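# Move one bottle from the cabinet to the bench

## Task

Take exactly one bottle out of the cabinet and leave it standing upright on the bench, with the remaining two bottles still inside the cabinet.

## Robot and tools

Robot: two UR-style six-joint arms, left_arm and right_arm, each with a Robotiq 2F-140 gripper whose fingers can fold. Each arm rides a carriage on one shared floor track: left_rail carries left_arm and is always the one toward +y; right_rail carries right_arm. These names are not image sides.

Frame: fixed to the table. z = 0 is the table top with +z up, +x is the direction the arms face, +y is to their left. The track runs along y at x = 0, with y = 0 at its middle. The table edge is at x = 0.17 m. Each arm base sits at x = 0, y = its carriage position_m, z = 0.04 m. Reported gripper positions can be off by a few cm, more at long reach.

execute_actions: "actions" is a list holding one action, or empty to just look; "cameras" picks images (names or ["all"]). An action can have "rows", "steps", "until", and rail commands.
- rows: up to 15 rows, each used for one 1/30 s step. Every row has 18 numbers in [-1, 1], covering both arms even if only one moves. Order: left_arm shoulder pan, shoulder lift, elbow, wrist 1, wrist 2, wrist 3, then gripper position, force_limit, speed; then the same nine for right_arm.
- The six joint numbers are offsets, not poses. They are scaled so 1.0 = 2.222 rad, and they are measured from that arm's Joint targets as they stood when the action began, not from the previous row. Sending the same offset again in a later call moves further. Stated joint ranges (rad): pan, lift, wrist 1-3 within ±6.283; elbow within ±3.142.
- Gripper numbers are absolute commands. position: +1 is open (140 mm), about -0.8 is pads touching, -1 closes until blocked. force_limit: -1 is gentle (about 14 N), 0 is about 40 N, +1 is about 58 N; faster closes squeeze harder. speed: -1 is about 30 mm/s, 0 is about 140, +1 is about 250. To leave a gripper alone, repeat the three numbers you last sent; 0 is a real command.
- steps: 1 to 450, default 15, and at least one per row. After the last row the arms keep heading to that row's targets.
- until: ends the action early. It only reads rail fields, e.g. {"right_rail": {"position_status": ["!=", "moving"]}}, or {"all": {"status": "ended"}} / {"any": {"status": "ended"}}. Numbers need a comparison (=, !=, <, <=, >, >=).
- Rails: {"left_rail": {"position_m": y}} is an absolute place in metres: left_rail -0.8 to 1.5, right_rail -1.5 to 0.8. Also speed_m_s (0.01 to 1) and acceleration_factor (0.1 to 1), or {"stop": true}. Keep the carriages at least 0.78 m apart. Let a drive finish before steering the gripper to a scene point.

move: drives all joints together along a smooth path.
- target: one 18-number row, or a list of up to 15 rows, laid out as above. Joint values are offsets from the current Joint targets; every row in a list counts from those same targets, not from each other.
- speed: rad/s for the joint with the farthest to go, 0.01 to 3.14, default 0.5. Give one value, or one per target.
- blend: rad, for rounding corners in a list.
- stop_force: N, 3 to 120. The path ends when the wrist senses that much push. Use a slow speed with it. It cannot be combined with blocking=false.
- zero: re-zero the sensor before the move (default true).
- blocking=false: returns early. Then call wait or stop before sending more.
- The path does not avoid obstacles. The result adds a "move:" line: done, off_target, moving, held or fault, plus limits=held if steps were withheld.

Other tools:
- wait(seconds 0 to 10): lets the scene run.
- stop: brakes a running move. It does not stop carriages.
- zoom_image(camera, region [x0,y0,x1,y1] in pixels, each side at most 504): camera is one of cam_high, cam_front, cam_side, cam_left_wrist, cam_right_wrist.
- zero_wrist_force(arm).
- read_manual(section).
- finished_scene(scene): ends the scene for good. Call it only once the bottle stands on the bench by itself.
Cameras: cam_high, cam_low, cam_front, cam_side, cam_left_wrist and cam_right_wrist, each 896x504.

Reading results:
- Joint positions and Joint targets: one block per arm, rail (m) first, then the six joints (rad).
- end_effector_position: metres, the point between the closed pads. Fingertips reach about 33 mm past it when the gap is narrow. Orientation is given as quat wxyz.
- object_status: 0 moving, 1 blocked while opening, 2 blocked while closing (the sign of a grip), 3 reached the commanded position or pads met.
- position_measured: finger counts, 3 = open, about 139 = 60 mm, 200 = 20 mm, 230 = pads touching.
- Wrist force and torque: in the gripper's own axes.
- Wrist depth: a 7x7 grid of distances in mm.
- Rail position_status: moving, done, contact_stop, time_out, stopped, stopped_with_arm, stopped_for_other_arm, stopped_for_other_carriage. position_answer is taken or not_taken.
- "joint command not followed": the clearance check altered an arm's targets.
- Motor temperatures: one block per arm. A MOTOR HOT line is a warning.

Gripping tips: grip near the fingertips. Gripping near the palm folds the fingers and holds narrow bottles poorly. Pressing fingertips straight into a surface folds them too. To grip harder, raise force_limit and then nudge position (e.g. -1 to -0.98).

Avoid:
- Forces near 150 N or big joint torques (wrist limit 25.4 N m). These cause a 10 s arm stop.
- Any contact between the two arms or their carriages.
- Fast impacts, or pushing past a firm contact.
- Letting a bottle drop, tip, or leave the table. Anything ending up off the table, even on the track or the metal strip, fails the task.
- Letting motors overheat by holding stretched poses for long.
- Disturbing the two bottles that must stay in the cabinet.

Each tool is called after "Emit:" by a JSON object that holds its "method" and its "body", one argument or row to a line.

## Session

I'll start by looking at the scene.

Emit:
{"method": "execute_actions", "body": {
  "actions": []
}}

Scene clock: 0.00 s.
left_arm: end_effector_position=(+0.3456, +0.9912, +0.5800) position_measured=3 object_status=3 end_effector_quat_wxyz=(+0.000, +0.000, +1.000, +0.000) | right_arm: end_effector_position=(+0.3456, -1.0859, +0.5800) position_measured=3 object_status=3 end_effector_quat_wxyz=(+0.000, +0.000, +1.000, +0.000)
Joint positions: left_arm=[0.964 -0.316 -1.725 0.971 -0.816 -1.571 -0.316] | right_arm=[-1.113 -0.316 -1.725 0.971 -0.816 -1.571 -0.316]
Joint velocities: within noise
Joint torques (N m): no reading
Motor temperatures (°C): left_arm=[36 30 34 46 37 34] | right_arm=[30 37 41 44 36 44]
Wrist force (N): no reading
Wrist torque (N m): no reading
Wrist force, peak (N): no reading
Wrist depth (mm): cam_left_wrist=[- 647 668 - - - - / - 692 678 - 735 715 758 / 758 721 - - 717 745 778 / - 119 - 785 - 133 112 / - 110 - - - - 97 / - - 834 859 935 876 - / - 2204 - 1974 2204 2186 -] | cam_right_wrist=[650 644 654 639 644 641 624 / 679 699 676 681 672 681 672 / 728 710 710 718 710 708 706 / 736 119 726 749 745 141 111 / - 111 736 794 782 142 101 / - 111 - 840 827 - - / - 2032 1820 1833 1899 1808 -]
Joint targets: left_arm=[0.964 -0.316 -1.725 0.971 -0.816 -1.571 -0.316] | right_arm=[-1.113 -0.316 -1.725 0.971 -0.816 -1.571 -0.316]
Tool commands: left_gripper/position=+1.0 left_gripper/force_limit=+1.0 left_gripper/speed=+1.0 right_gripper/position=+1.0 right_gripper/force_limit=+1.0 right_gripper/speed=+1.0
left_rail: position_m=0.964 position_status=done
right_rail: position_m=-1.113 position_status=done

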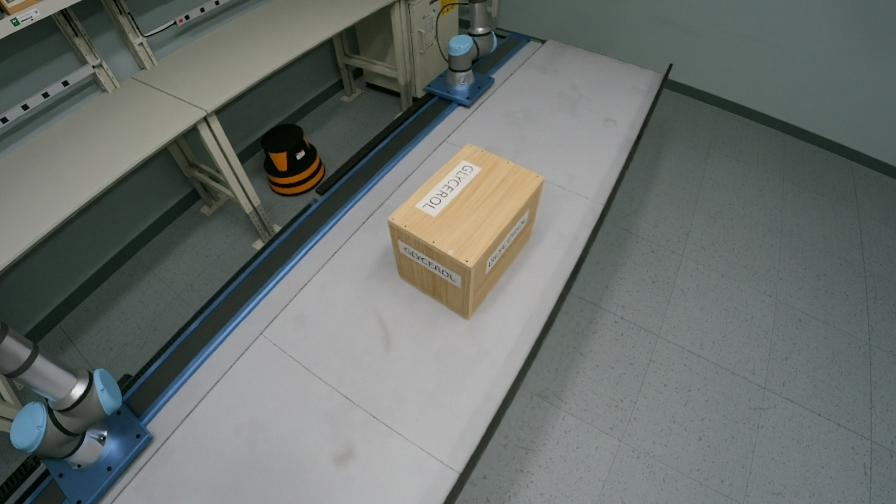

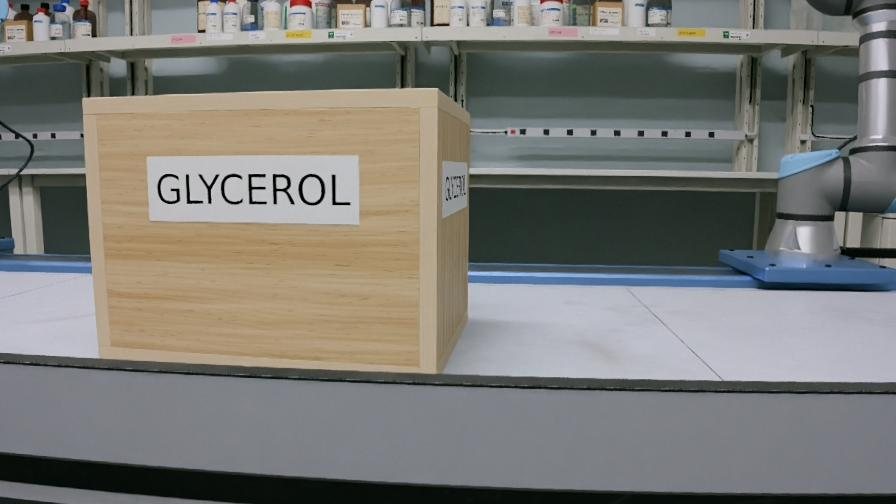

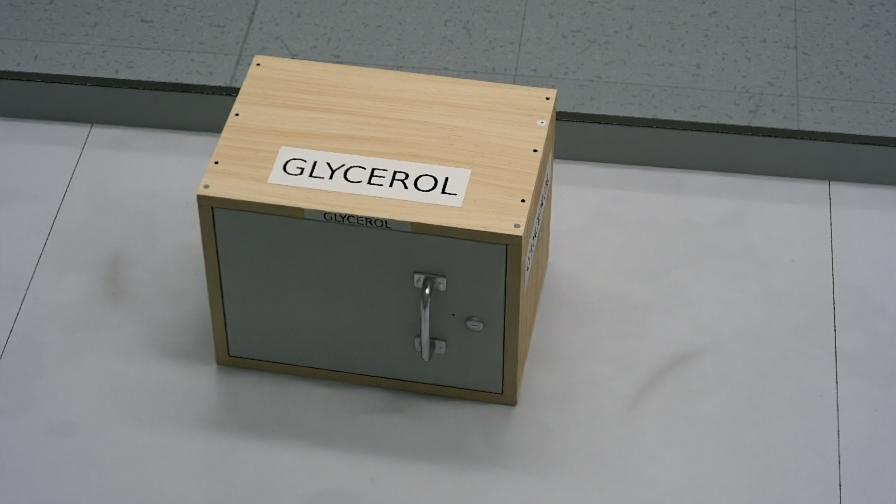

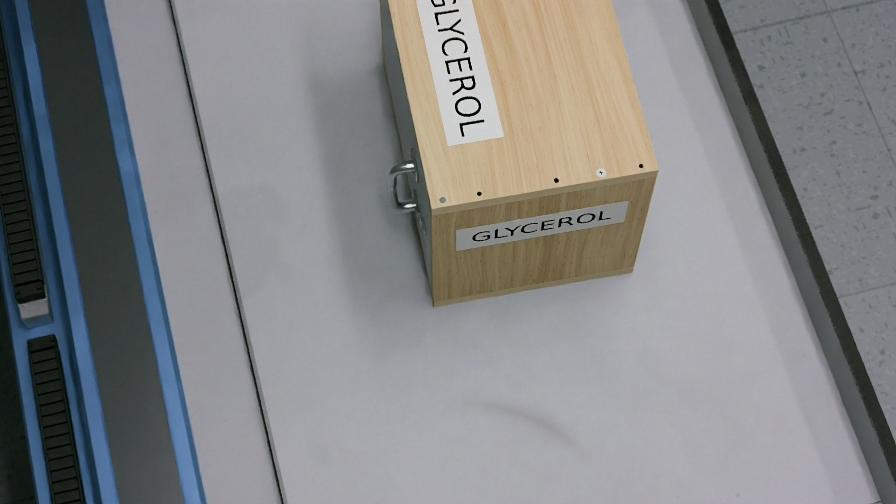

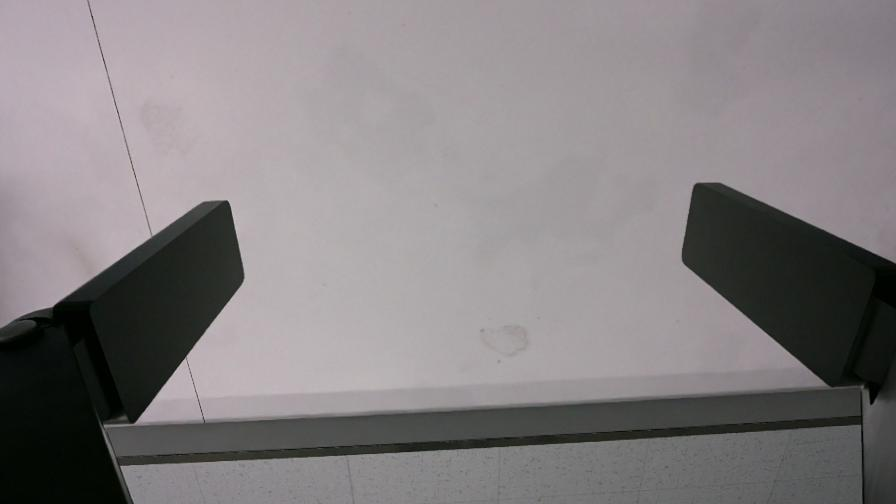

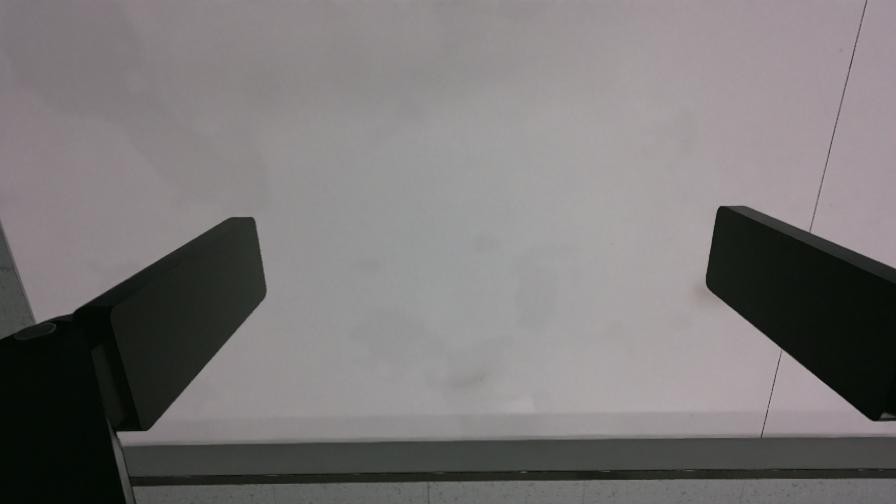

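Emit:
{"method": "zoom_image", "body": {
  "camera": "cam_front",
  "region": [380, 230, 560, 400]
}}

Emit:
{"method": "zoom_image", "body": {
  "camera": "cam_front",
  "region": [190, 40, 570, 410]
}}

Emit:
{"method": "zoom_image", "body": {
  "camera": "cam_side",
  "region": [360, 100, 520, 320]
}}

Scaled by 2.800.

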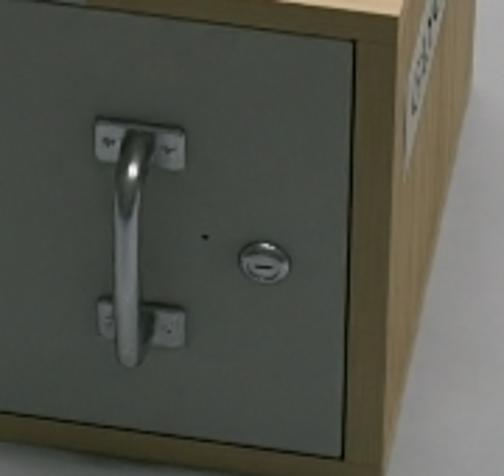

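Scaled by 1.326.

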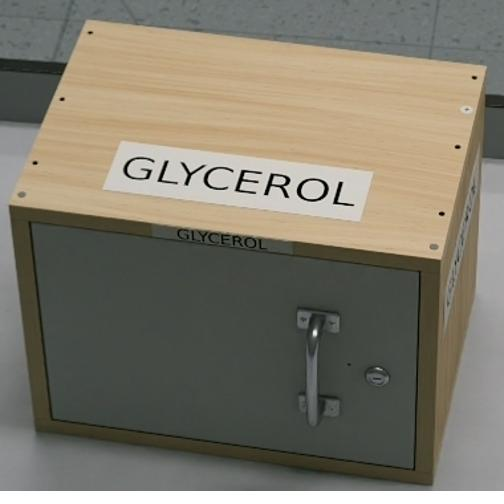

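Scaled by 2.291.

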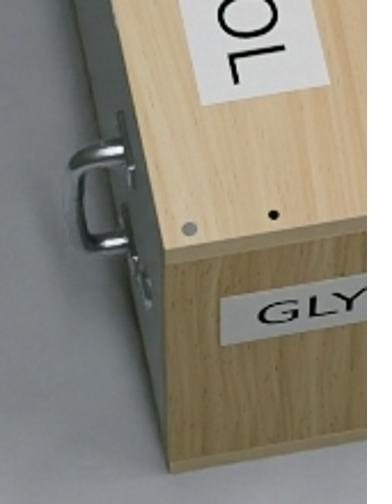

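Emit:
{"method": "execute_actions", "body": {
  "actions": [
    {"left_rail": {"position_m": 0.62}, "right_rail": {"position_m": -0.40}, "steps": 150, "until": {"all": {"status": "ended"}}}
  ]
}}

Scene clock: 363.77 s.
left_arm: end_effector_position=(+0.3456, +0.6472, +0.5800) position_measured=3 object_status=3 end_effector_quat_wxyz=(+0.000, +0.000, +1.000, +0.000) | right_arm: end_effector_position=(+0.3456, -0.3728, +0.5800) position_measured=3 object_status=3 end_effector_quat_wxyz=(+0.000, +0.000, +1.000, +0.000)
Joint positions: left_arm=[0.62 -0.316 -1.725 0.971 -0.816 -1.571 -0.316] | right_arm=[-0.4 -0.316 -1.725 0.971 -0.816 -1.571 -0.316]
Joint torques (N m): left_arm=[0.99 -11.77 -17.67 -2.91 0.08 0.02] | right_arm=[-0.18 -12.05 -15.94 -3.24 0.09 0.03]
Wrist force (N): left_arm=[0.1 -0.3 0.0] | right_arm=[0.0 -0.1 -0.2]
Wrist torque (N m): left_arm=[-0.08 -0.03 0.01] | right_arm=[-0.02 0.00 0.00]
Wrist force, peak (N): left_arm=[0.4 -1.2 -0.3] | right_arm=[-0.1 -1.4 0.0]
Wrist depth (mm): cam_left_wrist=[640 645 - - 644 - - / 663 661 698 - - - - / 598 - 729 747 776 - 760 / 494 120 809 834 799 134 92 / - 128 842 802 864 837 97 / - 879 915 918 903 - - / - 2099 2035 2242 1945 2168 -] | cam_right_wrist=[624 665 649 642 646 642 644 / 681 684 677 672 676 664 672 / 716 714 712 710 708 596 586 / 710 119 747 749 734 141 112 / - 111 - 787 775 469 101 / - 104 - 829 824 487 - / - 857 859 871 1846 519 503]
Joint targets: left_arm=[0.620 -0.316 -1.725 0.971 -0.816 -1.571 -0.316] | right_arm=[-0.400 -0.316 -1.725 0.971 -0.816 -1.571 -0.316]
Tool commands: left_gripper/position=+1.0 left_gripper/force_limit=+1.0 left_gripper/speed=+1.0 right_gripper/position=+1.0 right_gripper/force_limit=+1.0 right_gripper/speed=+1.0
left_rail: position_m=0.620 position_status=done
right_rail: position_m=-0.400 position_status=done

Emit:
{"method": "move", "body": {
  "target": [
    [-0.51422, 0, 0, 0, 0, -0.47795, 1, 1, 1, 0, 0, 0, 0, 0, 0, 1, 1, 1],
    [-0.51422, 0.24302, 0.1464, -0.42624, 0.19329, -0.47795, 1, 1, 1, 0, 0, 0, 0, 0, 0, 1, 1, 1]
  ],
  "blend": [0.2, 0],
  "speed": 1.0,
  "cameras": ["cam_left_wrist", "cam_front"]
}}

Scene clock: 372.27 s.
left_arm: end_effector_position=(+0.3364, -0.0184, +0.2794) position_measured=3 object_status=3 end_effector_quat_wxyz=(+0.216, +0.031, +0.976, -0.007) | right_arm: end_effector_position=(+0.3456, -0.3728, +0.5800) position_measured=3 object_status=3 end_effector_quat_wxyz=(+0.000, +0.000, +1.000, +0.000)
Joint positions: left_arm=[0.62 -1.459 -1.185 1.296 -1.763 -1.141 -1.378] | right_arm=[-0.4 -0.316 -1.725 0.971 -0.816 -1.571 -0.316]
Joint torques (N m): left_arm=[-9.74 -31.1 -10.79 -4.57 3.18 -2.01] | right_arm=[0.74 -10.84 -16.95 -3.43 -0.08 0]
Wrist force (N): left_arm=[-0.3 0.4 -0.3] | right_arm=[-0.2 -0.2 0.0]
Wrist torque (N m): left_arm=[0.09 0.10 0.17] | right_arm=[-0.03 0.05 0.00]
Wrist force, peak (N): left_arm=[0.4 -1.1 2.3] | right_arm=[0.3 -0.2 0.2]
Wrist depth (mm): cam_left_wrist=[372 - - 370 388 - 379 / 391 - 365 349 - 368 - / - 469 319 307 - 307 297 / - 129 270 266 261 134 94 / - 128 234 234 234 229 97 / - 205 206 205 207 204 204 / - 223 214 220 229 242 -] | cam_right_wrist=[650 646 650 617 641 633 638 / 683 679 677 690 659 660 667 / 712 706 716 714 686 633 677 / 745 124 747 789 738 141 112 / - 111 - 782 775 471 101 / - 840 837 840 827 488 - / - 886 904 1638 1783 520 506]
Joint targets: left_arm=[0.620 -1.459 -1.185 1.296 -1.763 -1.141 -1.378] | right_arm=[-0.400 -0.316 -1.725 0.971 -0.816 -1.571 -0.316]
left_rail: position_m=0.620 position_status=done
right_rail: position_m=-0.400 position_status=done
move: done
camera_calibration:
cam_left_wrist: T_world_to_cam=[[0.0640737, 0.996274, 0.0577229, -0.00970229], [0.668853, -0.0857997, 0.738427, -0.434916], [0.740628, -0.00870562, -0.671858, 0.0779997], [0, 0, 0, 1]] pos_world=[0.233748, -0.0269705, 0.374119]
Images, in order (width x height): cam_front 896x504, cam_left_wrist 896x504.

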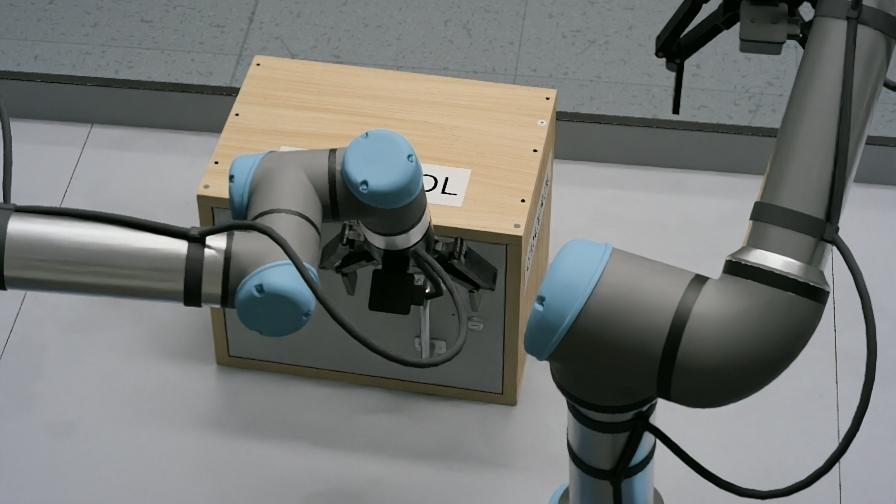

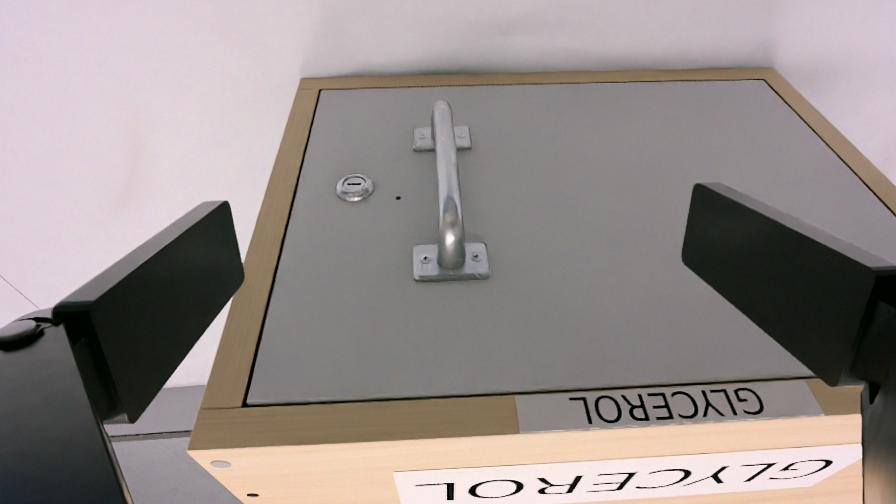

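Emit:
{"method": "zoom_image", "body": {
  "camera": "cam_left_wrist",
  "region": [330, 80, 550, 300]
}}

Scaled by 2.291.

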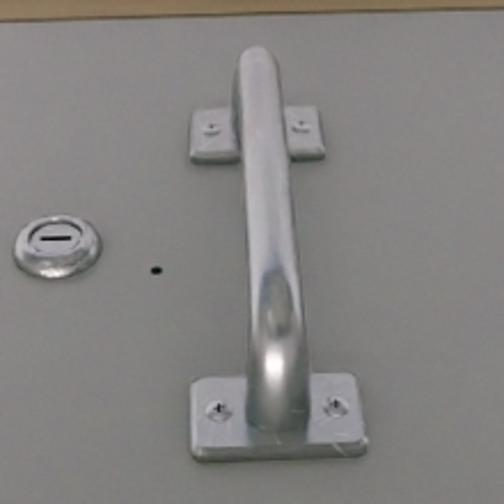

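Emit:
{"method": "move", "body": {
  "target": [0.03551, 0.05383, 0.05297, -0.12282, -0.00351, 0.03875, 1, -1, -1, 0, 0, 0, 0, 0, 0, 1, 1, 1],
  "speed": 0.2,
  "stop_force": 12,
  "cameras": ["cam_left_wrist", "cam_side"]
}}

Scene clock: 428.50 s.
left_arm: end_effector_position=(+0.3901, -0.0243, +0.1705) position_measured=3 object_status=3 end_effector_quat_wxyz=(+0.217, +0.031, +0.976, -0.007) | right_arm: end_effector_position=(+0.3456, -0.3728, +0.5800) position_measured=3 object_status=3 end_effector_quat_wxyz=(+0.000, +0.000, +1.000, +0.000)
Joint positions: left_arm=[0.62 -1.38 -1.066 1.414 -2.036 -1.149 -1.292] | right_arm=[-0.4 -0.316 -1.725 0.971 -0.816 -1.571 -0.316]
Joint torques (N m): left_arm=[11.55 -34.02 -9.34 -4.28 -1.16 2.04] | right_arm=[-0.5 -11.72 -18.14 -3.4 -0.18 0.07]
Wrist force (N): left_arm=[-0.4 0.1 -0.3] | right_arm=[-0.2 -0.1 0.0]
Wrist torque (N m): left_arm=[0.02 0.11 0.05] | right_arm=[-0.04 0.04 0.00]
Wrist force, peak (N): left_arm=[-0.3 0.0 -1.1] | right_arm=[0.2 0.4 0.0]
Wrist depth (mm): cam_left_wrist=[- - - - 265 277 272 / - - 272 274 275 276 277 / - 225 217 209 224 223 216 / - 129 192 149 192 143 110 / - 161 169 162 169 165 97 / - 148 151 147 151 151 148 / - 136 139 136 136 136 136] | cam_right_wrist=[659 649 646 649 647 641 638 / 677 684 679 667 679 667 404 / 699 714 712 714 710 562 576 / 753 124 751 771 730 141 112 / - 111 817 - 766 464 101 / - 824 840 - 832 485 - / - 1859 857 1713 1859 522 506]
Joint targets: left_arm=[0.620 -1.380 -1.066 1.414 -2.036 -1.149 -1.292] | right_arm=[-0.400 -0.316 -1.725 0.971 -0.816 -1.571 -0.316]
left_rail: position_m=0.620 position_status=done
right_rail: position_m=-0.400 position_status=done
move: done
camera_calibration:
cam_left_wrist: T_world_to_cam=[[0.0639247, 0.996284, 0.0577245, -0.000936366], [0.668762, -0.0856996, 0.738521, -0.390921], [0.740724, -0.00860578, -0.671755, -0.0350409], [0, 0, 0, 1]] pos_world=[0.287448, -0.0328705, 0.265219]
Images, in order (width x height): cam_side 896x504, cam_left_wrist 896x504.

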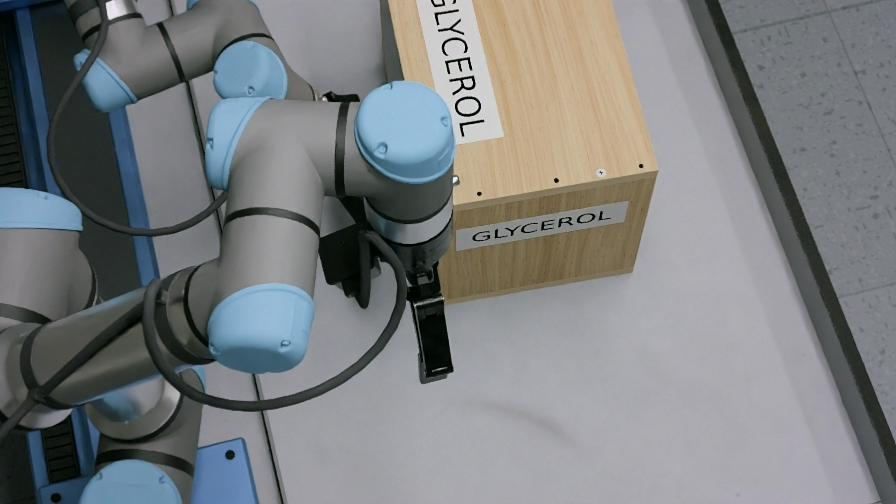

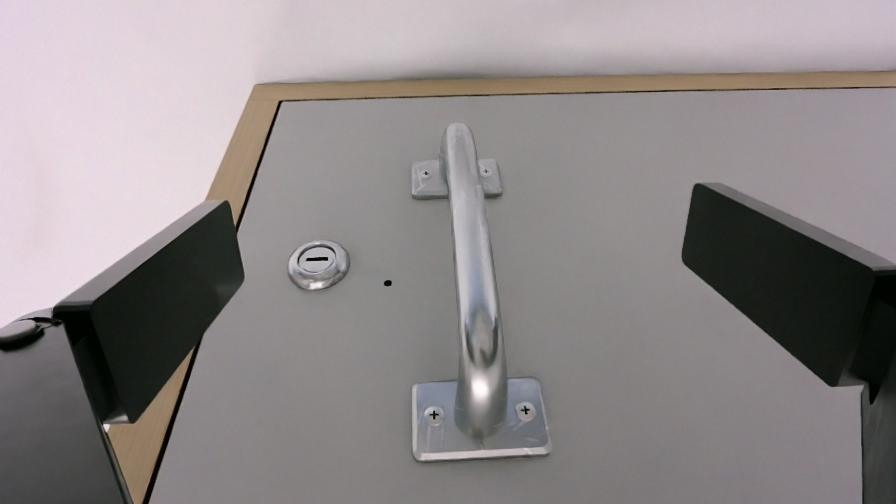

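Emit:
{"method": "execute_actions", "body": {
  "actions": [
    {"rows": [[-0.0015, 0, 0, 0, 0, 0, -1, -0.9, -1, 0, 0, 0, 0, 0, 0, 1, 1, 1]], "steps": 190}
  ],
  "cameras": ["cam_left_wrist"]
}}

Scene clock: 452.03 s.
left_arm: end_effector_position=(+0.3880, -0.0256, +0.1705) position_measured=213 object_status=2 end_effector_quat_wxyz=(+0.217, +0.032, +0.976, -0.007) | right_arm: end_effector_position=(+0.3456, -0.3728, +0.5800) position_measured=3 object_status=3 end_effector_quat_wxyz=(+0.000, +0.000, +1.000, +0.000)
Joint positions: left_arm=[0.62 -1.383 -1.066 1.414 -2.036 -1.149 -1.292] | right_arm=[-0.4 -0.316 -1.725 0.971 -0.816 -1.571 -0.316]
Joint torques (N m): left_arm=[-9.35 -36.5 -25.86 -5.69 -3.43 1.88] | right_arm=[0.56 -10.42 -19.55 -3.67 -0.11 0.03]
Wrist force (N): left_arm=[-5.4 7.8 -2.1] | right_arm=[0.0 0.0 0.2]
Wrist torque (N m): left_arm=[-0.06 0.24 0.03] | right_arm=[0.00 0.00 0.00]
Wrist force, peak (N): left_arm=[-4.7 13.8 -3.8] | right_arm=[0.4 -0.4 -0.3]
Wrist depth (mm): cam_left_wrist=[250 - 257 282 - - 278 / - - 270 279 279 258 265 / - 234 228 179 235 224 232 / - 196 189 139 107 199 189 / 443 178 82 129 - 74 170 / - - - - - - - / - - - - - - -] | cam_right_wrist=[646 650 641 654 646 642 632 / 660 681 692 677 677 672 398 / 718 714 708 722 708 632 508 / 747 124 799 736 740 141 112 / - 111 - 792 778 488 101 / - 103 865 832 835 490 - / - 837 859 1872 1724 522 506]
Joint targets: left_arm=[0.620 -1.383 -1.066 1.414 -2.036 -1.149 -1.292] | right_arm=[-0.400 -0.316 -1.725 0.971 -0.816 -1.571 -0.316]
left_rail: position_m=0.620 position_status=done
right_rail: position_m=-0.400 position_status=done
camera_calibration:
cam_left_wrist: T_world_to_cam=[[0.0672533, 0.996067, 0.0576909, -0.000851781], [0.668493, -0.0879091, 0.738504, -0.389577], [0.740671, -0.0111009, -0.671776, -0.033545], [0, 0, 0, 1]] pos_world=[0.285333, -0.0337713, 0.265219]
Images, in order (width x height): cam_left_wrist 896x504.

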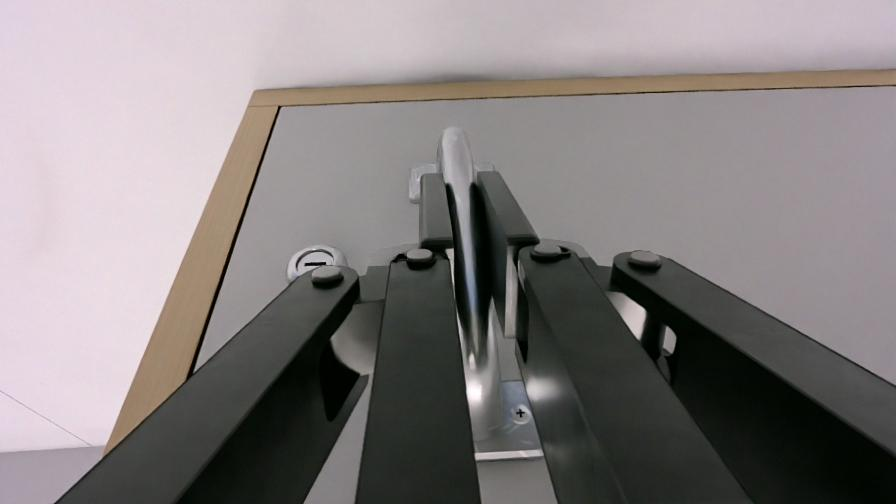

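Emit:
{"method": "execute_actions", "body": {
  "actions": [
    {"rows": [[0.0007, 0, 0, 0, 0, 0, -0.98, 0.05, -1, 0, 0, 0, 0, 0, 0, 1, 1, 1]], "steps": 45}
  ]
}}

Scene clock: 507.10 s.
left_arm: end_effector_position=(+0.3890, -0.0250, +0.1705) position_measured=214 object_status=2 end_effector_quat_wxyz=(+0.217, +0.031, +0.976, -0.007) | right_arm: end_effector_position=(+0.3456, -0.3728, +0.5800) position_measured=3 object_status=3 end_effector_quat_wxyz=(+0.000, +0.000, +1.000, +0.000)
Joint positions: left_arm=[0.62 -1.381 -1.066 1.413 -2.036 -1.149 -1.292] | right_arm=[-0.4 -0.316 -1.725 0.971 -0.816 -1.571 -0.316]
Joint torques (N m): left_arm=[26.76 -38.78 -12.07 0.45 6.86 1.6] | right_arm=[0.75 -10.81 -20.78 -3.59 -0.39 0.07]
Wrist force (N): left_arm=[14.1 -10.4 -13.3] | right_arm=[0.0 0.0 0.1]
Wrist torque (N m): left_arm=[0.11 -0.32 0.22] | right_arm=[0.00 0.00 0.00]
Wrist force, peak (N): left_arm=[14.5 -10.7 -13.4] | right_arm=[-0.2 -0.4 -0.2]
Wrist depth (mm): cam_left_wrist=[- - 264 257 - 279 - / - - 284 269 280 269 284 / - 225 220 179 218 224 - / 394 196 201 139 200 199 187 / - 173 84 129 - 77 170 / - - - - - - - / - - - - - - -] | cam_right_wrist=[655 647 647 646 646 - 635 / 681 679 679 679 670 703 422 / 720 701 712 712 720 588 511 / 749 124 749 747 745 141 112 / - 111 799 799 672 468 101 / - 827 827 837 827 488 - / - 1913 - 1783 1747 520 505]
Joint targets: left_arm=[0.620 -1.381 -1.066 1.414 -2.036 -1.149 -1.292] | right_arm=[-0.400 -0.316 -1.725 0.971 -0.816 -1.571 -0.316]
left_rail: position_m=0.620 position_status=done
right_rail: position_m=-0.400 position_status=done

Emit:
{"method": "move", "body": {
  "target": [-0.01317, -0.023, 0.03771, -0.0257, -0.00324, 0.027, -0.98, 0.05, -1, 0, 0, 0, 0, 0, 0, 1, 1, 1],
  "speed": 0.06,
  "stop_force": 25,
  "cameras": ["cam_front"]
}}

Scene clock: 520.83 s.
left_arm: end_effector_position=(+0.3652, -0.0195, +0.1709) position_measured=214 object_status=2 end_effector_quat_wxyz=(+0.216, +0.073, +0.974, -0.017) | right_arm: end_effector_position=(+0.3456, -0.3728, +0.5800) position_measured=3 object_status=3 end_effector_quat_wxyz=(+0.000, +0.000, +1.000, +0.000)
Joint positions: left_arm=[0.62 -1.411 -1.117 1.497 -2.093 -1.156 -1.232] | right_arm=[-0.4 -0.316 -1.725 0.971 -0.816 -1.571 -0.316]
Joint torques (N m): left_arm=[-15.63 -59.1 -16.52 -7.3 -1.69 2.03] | right_arm=[0.03 -11.35 -20.24 -3.61 -0.41 0.06]
Wrist force (N): left_arm=[-0.6 7.5 11.4] | right_arm=[0.0 -0.3 0.0]
Wrist torque (N m): left_arm=[0.18 0.37 0.00] | right_arm=[-0.07 0.00 0.00]
Wrist force, peak (N): left_arm=[14.5 -10.6 -13.8] | right_arm=[0.3 -0.3 0.1]
Wrist depth (mm): cam_left_wrist=[- - - 262 262 - - / 278 - - - - - 266 / - - - 179 213 219 - / - 370 - 140 200 200 189 / - - 84 129 - 78 171 / - - - - - - - / - - - - - - -] | cam_right_wrist=[649 647 647 650 641 644 646 / 679 679 681 676 667 669 439 / 716 712 697 712 712 589 521 / 751 120 753 755 736 142 112 / - 111 773 787 705 487 101 / - 829 799 832 - 487 - / - 904 846 862 1808 520 504]
Joint targets: left_arm=[0.620 -1.411 -1.117 1.497 -2.093 -1.156 -1.232] | right_arm=[-0.400 -0.316 -1.725 0.971 -0.816 -1.571 -0.316]
left_rail: position_m=0.620 position_status=done
right_rail: position_m=-0.400 position_status=done
move: done
Images, in order (width x height): cam_front 896x504.

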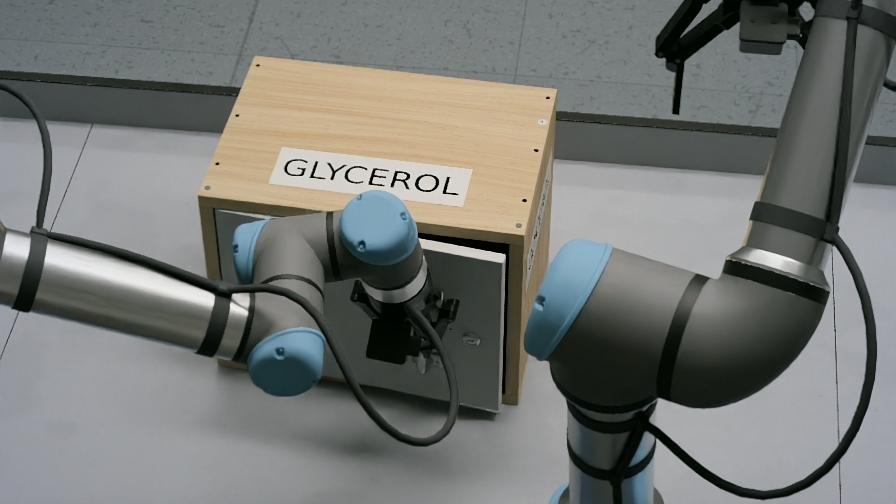

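Emit:
{"method": "move", "body": {
  "target": [
    [-0.0131, -0.0239, 0.03866, -0.02619, -0.00405, 0.02871, -0.98, 0.05, -1, 0, 0, 0, 0, 0, 0, 1, 1, 1],
    [-0.03677, -0.07268, 0.11422, -0.07534, -0.01449, 0.08695, -0.98, 0.05, -1, 0, 0, 0, 0, 0, 0, 1, 1, 1]
  ],
  "speed": 0.1,
  "blend": [0.02, 0],
  "stop_force": 30
}}

Scene clock: 566.27 s.
left_arm: end_effector_position=(+0.2980, +0.0102, +0.1704) position_measured=214 object_status=2 end_effector_quat_wxyz=(+0.212, +0.199, +0.956, -0.045) | right_arm: end_effector_position=(+0.3456, -0.3728, +0.5800) position_measured=3 object_status=3 end_effector_quat_wxyz=(+0.000, +0.000, +1.000, +0.000)
Joint positions: left_arm=[0.62 -1.492 -1.278 1.751 -2.261 -1.189 -1.039] | right_arm=[-0.4 -0.316 -1.725 0.971 -0.816 -1.571 -0.316]
Joint torques (N m): left_arm=[-15.58 -47.4 -11.97 -6.1 -3.12 1.93] | right_arm=[0.78 -11.84 -20.3 -3.81 -0.4 -0.14]
Wrist force (N): left_arm=[-5.0 7.0 3.7] | right_arm=[-0.1 -0.3 -0.1]
Wrist torque (N m): left_arm=[0.06 0.48 0.10] | right_arm=[-0.06 0.01 0.00]
Wrist force, peak (N): left_arm=[4.0 5.8 19.5] | right_arm=[0.0 -0.6 -0.3]
Wrist depth (mm): cam_left_wrist=[258 258 259 - - 271 278 / 286 290 - 265 266 - 252 / - - 226 173 219 226 226 / - - 201 140 115 193 195 / - - 84 129 - 77 176 / - - - - - - - / - - - - - - -] | cam_right_wrist=[647 646 646 630 647 646 633 / 683 669 674 674 681 664 457 / 716 714 - 712 688 695 688 / 749 124 751 755 722 141 112 / - 111 787 923 690 470 101 / - 817 835 840 837 486 - / - 2001 2016 1783 1886 518 506]
Joint targets: left_arm=[0.620 -1.492 -1.278 1.751 -2.261 -1.189 -1.039] | right_arm=[-0.400 -0.316 -1.725 0.971 -0.816 -1.571 -0.316]
left_rail: position_m=0.620 position_status=done
right_rail: position_m=-0.400 position_status=done
move: done

Emit:
{"method": "move", "body": {
  "target": [
    [-0.02102, -0.05153, 0.07232, -0.0423, -0.01373, 0.0599, -0.98, 0.05, -1, 0, 0, 0, 0, 0, 0, 1, 1, 1],
    [-0.03816, -0.1063, 0.14091, -0.07651, -0.0311, 0.12223, -0.98, 0.05, -1, 0, 0, 0, 0, 0, 0, 1, 1, 1],
    [-0.04932, -0.16512, 0.2045, -0.10018, -0.05302, 0.18875, -0.98, 0.05, -1, 0, 0, 0, 0, 0, 0, 1, 1, 1]
  ],
  "speed": 0.16,
  "blend": [0.03, 0.03, 0],
  "stop_force": 30,
  "cameras": ["cam_front"]
}}

Scene clock: 606.20 s.
left_arm: end_effector_position=(+0.1990, +0.1158, +0.1704) position_measured=214 object_status=2 end_effector_quat_wxyz=(+0.193, +0.440, +0.871, -0.098) | right_arm: end_effector_position=(+0.3456, -0.3728, +0.5800) position_measured=3 object_status=3 end_effector_quat_wxyz=(+0.000, +0.000, +1.000, +0.000)
Joint positions: left_arm=[0.62 -1.602 -1.645 2.205 -2.483 -1.306 -0.619] | right_arm=[-0.4 -0.316 -1.725 0.971 -0.816 -1.571 -0.316]
Joint torques (N m): left_arm=[-14.86 -36.4 -16.99 -8.31 -3.19 1.62] | right_arm=[-0.45 -10.38 -21.71 -3.84 -0.48 -0.08]
Wrist force (N): left_arm=[1.0 9.1 15.9] | right_arm=[0.3 -0.1 -0.2]
Wrist torque (N m): left_arm=[0.26 0.41 0.15] | right_arm=[-0.01 -0.05 0.00]
Wrist force, peak (N): left_arm=[8.2 6.5 28.8] | right_arm=[0.0 0.5 -0.2]
Wrist depth (mm): cam_left_wrist=[249 274 276 272 - - - / 285 300 268 - 261 264 - / 331 353 234 172 235 231 - / 389 395 189 140 197 197 197 / 415 - 84 129 - 78 - / 445 - - - - - - / - - - - - - -] | cam_right_wrist=[644 647 642 646 635 644 585 / 684 688 679 679 676 672 659 / 745 710 710 710 734 690 693 / 751 124 753 751 724 142 112 / - 111 794 - 778 468 101 / - 103 835 - 835 485 - / - 1913 1736 1724 1942 518 505]
Joint targets: left_arm=[0.620 -1.602 -1.645 2.205 -2.483 -1.306 -0.619] | right_arm=[-0.400 -0.316 -1.725 0.971 -0.816 -1.571 -0.316]
left_rail: position_m=0.620 position_status=done
right_rail: position_m=-0.400 position_status=done
move: done
Images, in order (width x height): cam_front 896x504.

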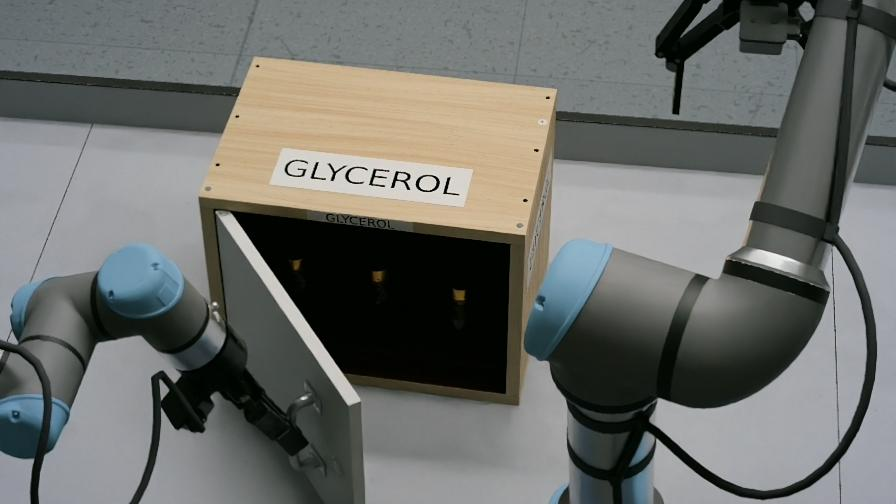

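Emit:
{"method": "zoom_image", "body": {
  "camera": "cam_front",
  "region": [220, 200, 530, 410]
}}

Scaled by 1.626.

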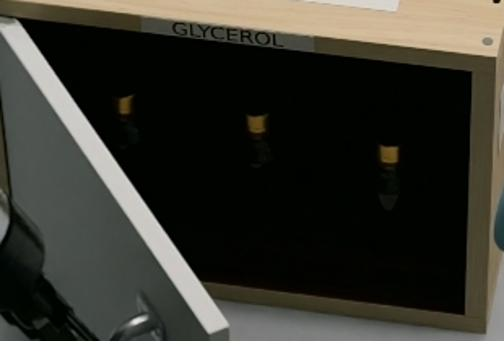

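Emit:
{"method": "move", "body": {
  "target": [
    [-0.00189, -0.06314, 0.05639, -0.01031, -0.02781, 0.07345, -0.98, 0.05, -1, 0, 0, 0, 0, 0, 0, 1, 1, 1],
    [0.01134, -0.12885, 0.10248, -0.00459, -0.064, 0.15891, -0.98, 0.05, -1, 0, 0, 0, 0, 0, 0, 1, 1, 1],
    [0.04806, -0.1896, 0.13443, 0.01697, -0.11206, 0.26395, -0.98, 0.05, -1, 0, 0, 0, 0, 0, 0, 1, 1, 1],
    [0.11787, -0.23096, 0.14892, 0.05117, -0.17412, 0.39901, -0.98, 0.05, -1, 0, 0, 0, 0, 0, 0, 1, 1, 1]
  ],
  "speed": 0.22,
  "blend": [0.03, 0.03, 0.03, 0],
  "stop_force": 30,
  "cameras": ["cam_front"]
}}

Scene clock: 638.33 s.
left_arm: end_effector_position=(+0.1719, +0.3049, +0.1703) position_measured=214 object_status=2 end_effector_quat_wxyz=(+0.149, +0.712, +0.668, -0.158) | right_arm: end_effector_position=(+0.3456, -0.3728, +0.5800) position_measured=3 object_status=3 end_effector_quat_wxyz=(+0.000, +0.000, +1.000, +0.000)
Joint positions: left_arm=[0.62 -1.34 -2.158 2.536 -2.369 -1.693 0.267] | right_arm=[-0.4 -0.316 -1.725 0.971 -0.816 -1.571 -0.316]
Joint torques (N m): left_arm=[8.18 -18.33 -19.67 -5 -6.21 1.86] | right_arm=[0.66 -11.34 -21 -4.01 -0.58 0.06]
Wrist force (N): left_arm=[4.6 11.5 21.6] | right_arm=[0.0 0.0 0.0]
Wrist torque (N m): left_arm=[0.26 0.36 0.14] | right_arm=[0.00 0.00 0.00]
Wrist force, peak (N): left_arm=[7.0 9.2 27.6] | right_arm=[-0.5 -0.1 -0.1]
Wrist depth (mm): cam_left_wrist=[250 253 278 275 270 275 273 / 279 283 297 268 - - - / 330 325 225 179 218 - 223 / 415 388 200 140 201 197 198 / 1775 433 84 129 - 78 178 / - - - - - - - / - - - - - - -] | cam_right_wrist=[- 655 - 632 649 644 644 / 681 679 681 650 676 670 676 / 708 716 714 706 708 692 692 / 755 120 747 749 738 142 112 / - 111 794 - 787 492 101 / - 822 835 848 824 490 - / - 901 868 1771 1872 525 507]
Joint targets: left_arm=[0.620 -1.340 -2.158 2.536 -2.369 -1.693 0.267] | right_arm=[-0.400 -0.316 -1.725 0.971 -0.816 -1.571 -0.316]
left_rail: position_m=0.620 position_status=done
right_rail: position_m=-0.400 position_status=done
move: done
Images, in order (width x height): cam_front 896x504.

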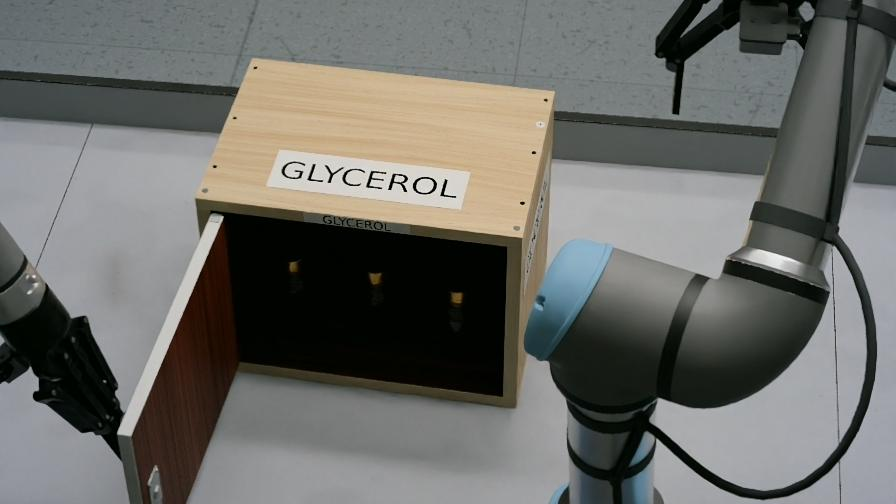

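Emit:
{"method": "execute_actions", "body": {
  "actions": [
    {"rows": [[0, 0, 0, 0, 0, 0, -0.4, -0.9, -1, 0, 0, 0, 0, 0, 0, 1, 1, 1]], "steps": 110, "right_rail": {"position_m": -0.86}, "until": {"right_rail": {"position_status": ["!=", "moving"]}}}
  ],
  "cameras": ["cam_left_wrist"]
}}

Scene clock: 705.93 s.
left_arm: end_effector_position=(+0.1719, +0.3049, +0.1703) position_measured=179 object_status=3 end_effector_quat_wxyz=(+0.149, +0.712, +0.668, -0.158) | right_arm: end_effector_position=(+0.3456, -0.8327, +0.5800) position_measured=3 object_status=3 end_effector_quat_wxyz=(+0.000, +0.000, +1.000, +0.000)
Joint positions: left_arm=[0.62 -1.34 -2.158 2.536 -2.369 -1.693 0.267] | right_arm=[-0.86 -0.316 -1.725 0.971 -0.816 -1.571 -0.316]
Joint torques (N m): left_arm=[0.81 10.8 -18.62 -2.2 1.84 1.8] | right_arm=[-0.92 -11.66 -21.62 -3.97 -0.95 0.12]
Wrist force (N): left_arm=[-0.4 1.7 -0.2] | right_arm=[-0.1 -0.2 0.2]
Wrist torque (N m): left_arm=[0.34 0.16 0.04] | right_arm=[-0.04 0.03 0.00]
Wrist force, peak (N): left_arm=[4.5 12.4 22.0] | right_arm=[0.1 1.9 -0.1]
Wrist depth (mm): cam_left_wrist=[250 254 278 274 - - - / 282 286 288 272 259 263 - / 328 322 232 179 227 231 221 / 404 372 189 150 111 197 197 / 1799 - 87 163 115 82 169 / - - - 143 - 75 - / - - - - - - -] | cam_right_wrist=[655 646 647 644 641 636 642 / 683 683 676 674 674 676 647 / 722 - 703 708 708 699 706 / - 124 749 728 775 141 112 / - 111 797 - 778 142 101 / - 110 - 846 846 - - / - 877 857 1927 1759 2114 -]
Joint targets: left_arm=[0.620 -1.340 -2.158 2.536 -2.369 -1.693 0.267] | right_arm=[-0.860 -0.316 -1.725 0.971 -0.816 -1.571 -0.316]
left_rail: position_m=0.620 position_status=done
right_rail: position_m=-0.860 position_status=done
camera_calibration:
cam_left_wrist: T_world_to_cam=[[0.996239, -0.0637095, 0.0587216, -0.152208], [-0.0862914, -0.668508, 0.738682, 0.0908418], [-0.00780517, -0.740971, -0.671492, 0.481286], [0, 0, 0, 1]] pos_world=[0.163231, 0.40765, 0.265014]
Images, in order (width x height): cam_left_wrist 896x504.

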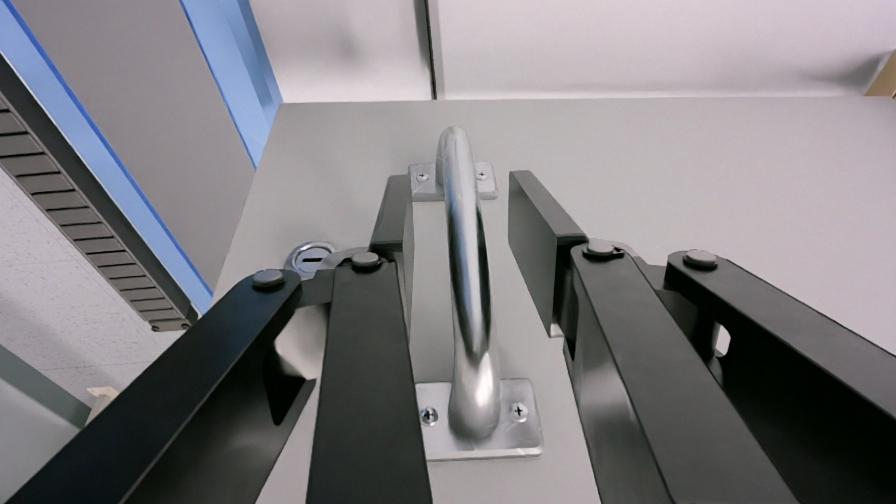

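Emit:
{"method": "move", "body": {
  "target": [0, 0, 0, 0, 0, 0, -0.4, -0.9, -1, 0.72124, 0.29217, 0.49023, -0.07583, -0.80648, 0.14221, 1, 1, 1],
  "speed": 1.0
}}

Emit:
{"method": "execute_actions", "body": {
  "actions": [
    {"right_rail": {"position_m": -0.36}, "steps": 110, "until": {"right_rail": {"position_status": ["!=", "moving"]}}}
  ],
  "cameras": ["cam_right_wrist", "cam_front"]
}}

Scene clock: 716.63 s.
left_arm: end_effector_position=(+0.1719, +0.3049, +0.1703) position_measured=179 object_status=3 end_effector_quat_wxyz=(+0.149, +0.712, +0.668, -0.158) | right_arm: end_effector_position=(+0.4093, -0.7465, +0.3488) position_measured=3 object_status=3 end_effector_quat_wxyz=(-0.270, -0.469, +0.674, -0.504)
Joint positions: left_arm=[0.62 -1.34 -2.158 2.536 -2.369 -1.693 0.267] | right_arm=[-0.86 0.577 -1.361 1.579 -0.911 -2.568 -0.138]
Joint torques (N m): left_arm=[-9.23 10.29 -18.72 -2.12 1.97 1.81] | right_arm=[-6.01 -43.68 -35.3 0.83 0.21 -2.44]
Wrist force (N): left_arm=[-0.4 2.0 0.4] | right_arm=[0.9 0.0 1.8]
Wrist torque (N m): left_arm=[0.41 0.16 0.04] | right_arm=[0.09 -0.06 0.05]
Wrist force, peak (N): left_arm=[-0.5 2.4 -0.4] | right_arm=[-12.4 6.2 -0.2]
Wrist depth (mm): cam_left_wrist=[250 252 277 269 258 - 273 / 281 285 294 269 - - 272 / 325 323 - 212 221 230 224 / 415 368 101 146 124 97 198 / 1729 - 87 132 115 82 178 / - - - 143 - 75 - / - - - 139 - - -] | cam_right_wrist=[- - - 2148 982 804 667 / 2702 - - 1101 846 703 570 / - 2595 1008 895 690 576 493 / - 120 886 730 605 142 111 / - 111 726 629 536 465 101 / - 103 647 545 475 421 - / - 1872 561 492 428 386 359]
Joint targets: left_arm=[0.620 -1.340 -2.158 2.536 -2.369 -1.693 0.267] | right_arm=[-0.860 0.576 -1.361 1.579 -0.911 -2.567 -0.138]
left_rail: position_m=0.620 position_status=done
right_rail: position_m=-0.860 position_status=done
move: held (right_arm; a check stopped the path); limits=held; right_arm: the wrist 2 is farthest, 0.795 rad from its target
joint command not followed: on one or more control steps a check withheld the commanded joint targets of the right arm, and it was not sent them on those steps.
cause: the commanded joint targets, or the way to them, would bring two parts of the arm too close to each other (its gripper and another part of the arm, with joints 5 (wrist 1) to 7 (wrist 3) between them, 23 mm apart when it was first held).

Scene clock: 718.63 s.
left_arm: end_effector_position=(+0.1719, +0.3049, +0.1703) position_measured=179 object_status=3 end_effector_quat_wxyz=(+0.149, +0.712, +0.668, -0.158) | right_arm: end_effector_position=(+0.4093, -0.2466, +0.3488) position_measured=3 object_status=3 end_effector_quat_wxyz=(-0.270, -0.468, +0.674, -0.503)
Joint positions: left_arm=[0.62 -1.34 -2.158 2.536 -2.369 -1.693 0.267] | right_arm=[-0.36 0.576 -1.361 1.579 -0.911 -2.567 -0.138]
Joint torques (N m): left_arm=[-8.86 10.58 -19.25 -2.16 1.94 2.07] | right_arm=[-2.08 -41.26 -28.94 -1.09 -1.13 -2.57]
Wrist force (N): left_arm=[-0.6 2.0 -0.1] | right_arm=[1.0 -0.2 1.6]
Wrist torque (N m): left_arm=[0.41 0.20 0.05] | right_arm=[0.03 -0.07 0.05]
Wrist force, peak (N): left_arm=[-0.4 2.2 0.0] | right_arm=[1.3 0.2 2.9]
Wrist depth (mm): cam_left_wrist=[251 253 278 275 284 - - / 282 285 287 294 289 - 267 / 329 323 225 171 215 235 238 / 414 369 189 149 124 94 198 / 1763 - 87 164 115 82 178 / - - - 143 - 75 - / - - - 138 - - -] | cam_right_wrist=[- - 2299 - 953 809 667 / 2849 3013 1394 - - 699 576 / - - 1061 874 738 600 521 / 3495 120 886 728 611 141 111 / - 111 745 627 540 134 101 / - 97 641 545 477 423 - / - 615 561 486 430 385 358]
Joint targets: left_arm=[0.620 -1.340 -2.158 2.536 -2.369 -1.693 0.267] | right_arm=[-0.360 0.576 -1.361 1.579 -0.911 -2.567 -0.138]
Tool commands: left_gripper/position=-0.4 left_gripper/force_limit=-0.9 left_gripper/speed=-1.0 right_gripper/position=+1.0 right_gripper/force_limit=+1.0 right_gripper/speed=+1.0
left_rail: position_m=0.620 position_status=done
right_rail: position_m=-0.360 position_status=done
camera_calibration:
cam_right_wrist: T_world_to_cam=[[-0.892911, 0.0410438, -0.448358, 0.542067], [0.365171, 0.648532, -0.667875, 0.244227], [0.263363, -0.76008, -0.594069, 0.0485599], [0, 0, 0, 1]] pos_world=[0.382044, -0.143728, 0.435001]
Images, in order (width x height): cam_front 896x504, cam_right_wrist 896x504.

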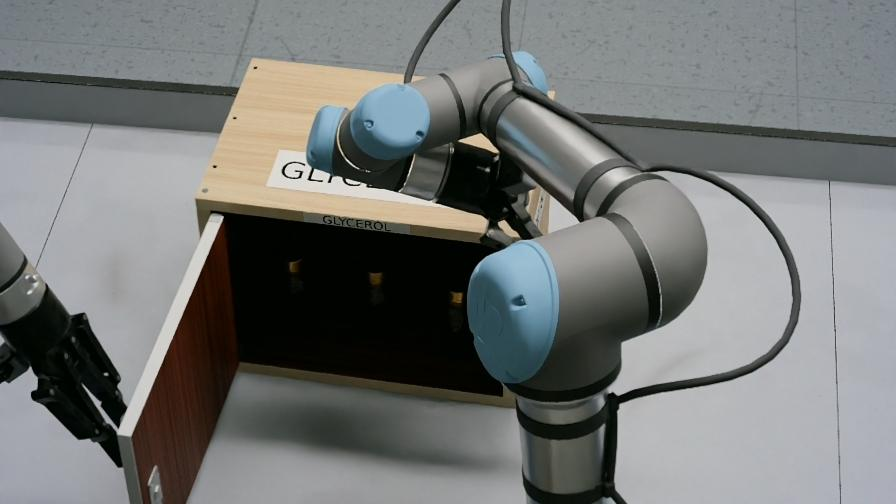

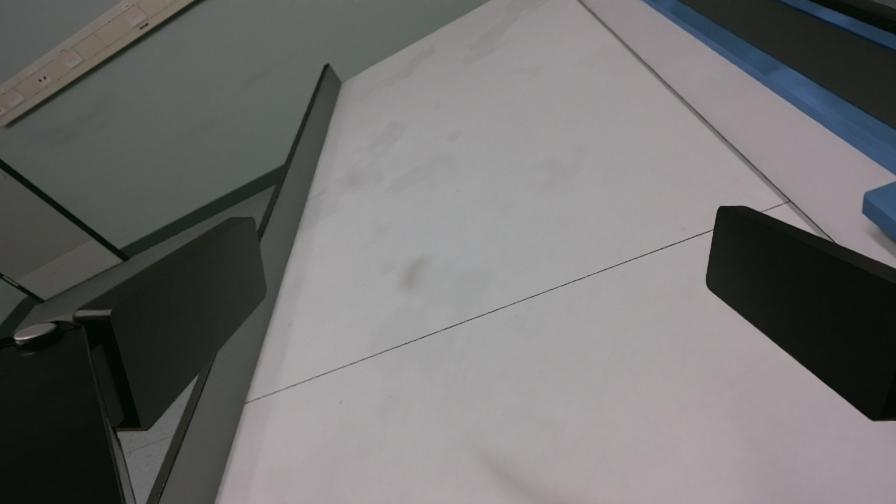

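Emit:
{"method": "execute_actions", "body": {
  "actions": [
    {"right_rail": {"position_m": -0.86, "speed_m_s": 0.6, "acceleration_factor": 0.6}, "steps": 150, "until": {"right_rail": {"position_status": ["!=", "moving"]}}}
  ]
}}

Scene clock: 845.37 s.
left_arm: end_effector_position=(+0.1719, +0.3049, +0.1703) position_measured=179 object_status=3 end_effector_quat_wxyz=(+0.149, +0.712, +0.668, -0.158) | right_arm: end_effector_position=(+0.4093, -0.7466, +0.3488) position_measured=3 object_status=3 end_effector_quat_wxyz=(-0.270, -0.468, +0.674, -0.503)
Joint positions: left_arm=[0.62 -1.34 -2.158 2.536 -2.369 -1.693 0.267] | right_arm=[-0.86 0.576 -1.361 1.579 -0.911 -2.567 -0.138]
Joint torques (N m): left_arm=[-9.34 9.69 -19.56 -2.13 1.88 1.94] | right_arm=[1.89 -38.7 -12.98 -1.93 -1.82 -2.35]
Wrist force (N): left_arm=[-0.5 2.1 0.2] | right_arm=[0.7 0.2 1.6]
Wrist torque (N m): left_arm=[0.44 0.16 0.04] | right_arm=[0.13 -0.02 0.05]
Wrist force, peak (N): left_arm=[-0.4 2.4 0.0] | right_arm=[1.3 0.1 2.2]
Wrist depth (mm): cam_left_wrist=[251 254 278 270 - - - / 282 291 295 305 259 - - / 342 323 219 179 235 223 219 / 415 366 189 146 111 197 198 / 1718 - 87 131 114 82 169 / - - - 143 - 75 - / - - - 138 - - -] | cam_right_wrist=[- 2595 2166 - - 758 665 / 2405 - - 1175 819 712 565 / - - 989 865 758 594 516 / - 120 904 722 605 141 111 / - 111 726 623 536 464 101 / - 103 629 535 503 423 - / - 614 558 488 419 378 359]
Joint targets: left_arm=[0.620 -1.340 -2.158 2.536 -2.369 -1.693 0.267] | right_arm=[-0.860 0.576 -1.361 1.579 -0.911 -2.567 -0.138]
Tool commands: left_gripper/position=-0.4 left_gripper/force_limit=-0.9 left_gripper/speed=-1.0 right_gripper/position=+1.0 right_gripper/force_limit=+1.0 right_gripper/speed=+1.0
left_rail: position_m=0.620 position_status=done
right_rail: position_m=-0.860 speed_m_s=0.60 position_status=done

Emit:
{"method": "move", "body": {
  "target": [
    [0,0,0,0,0,0,-0.4,-0.9,-1,-0.40144,-0.16382,-0.27363,0.04275,0.44824,-0.08011,1,1,1],
    [0,0,0,0,0,0,-0.4,-0.9,-1,-0.79928,-0.15257,-0.71062,-0.26508,0.93024,0.0171,1,1,1]
  ],
  "speed": 1.0,
  "blend": 0.15
}}

Scene clock: 886.10 s.
left_arm: end_effector_position=(+0.1719, +0.3049, +0.1703) position_measured=179 object_status=3 end_effector_quat_wxyz=(+0.149, +0.712, +0.668, -0.158) | right_arm: end_effector_position=(+0.3923, -0.7479, +1.1210) position_measured=3 object_status=3 end_effector_quat_wxyz=(+0.710, -0.008, +0.697, -0.100)
Joint positions: left_arm=[0.62 -1.34 -2.158 2.536 -2.369 -1.693 0.267] | right_arm=[-0.86 -1.199 -1.7 0.001 -1.5 -0.501 -0.101]
Joint torques (N m): left_arm=[-8.86 9.96 -20.04 -2.41 1.72 1.88] | right_arm=[-6.26 22.38 -10.38 -2.87 1.15 2.7]
Wrist force (N): left_arm=[-0.9 2.1 -0.4] | right_arm=[0.6 0.3 -0.3]
Wrist torque (N m): left_arm=[0.43 0.26 0.04] | right_arm=[-0.02 -0.43 0.01]
Wrist force, peak (N): left_arm=[-0.7 2.3 -0.3] | right_arm=[-1.0 2.7 -1.6]
Wrist depth (mm): cam_left_wrist=[250 254 279 277 273 - 278 / 283 285 293 267 262 262 - / 328 323 224 213 227 229 222 / 415 369 116 152 124 197 199 / 1752 - 87 163 115 82 178 / - - - 143 - 75 - / - - - 138 - - -] | cam_right_wrist=[- - - - - - - / - - 5139 - - - - / 3276 2788 - - - - - / - 120 - - - 132 105 / - 111 2080 1808 - 2221 101 / - 97 - - - - - / - - - - - - -]
Joint targets: left_arm=[0.620 -1.340 -2.158 2.536 -2.369 -1.693 0.267] | right_arm=[-0.860 -1.200 -1.700 0.000 -1.500 -0.500 -0.100]
left_rail: position_m=0.620 position_status=done
right_rail: position_m=-0.860 speed_m_s=0.60 position_status=done
move: done


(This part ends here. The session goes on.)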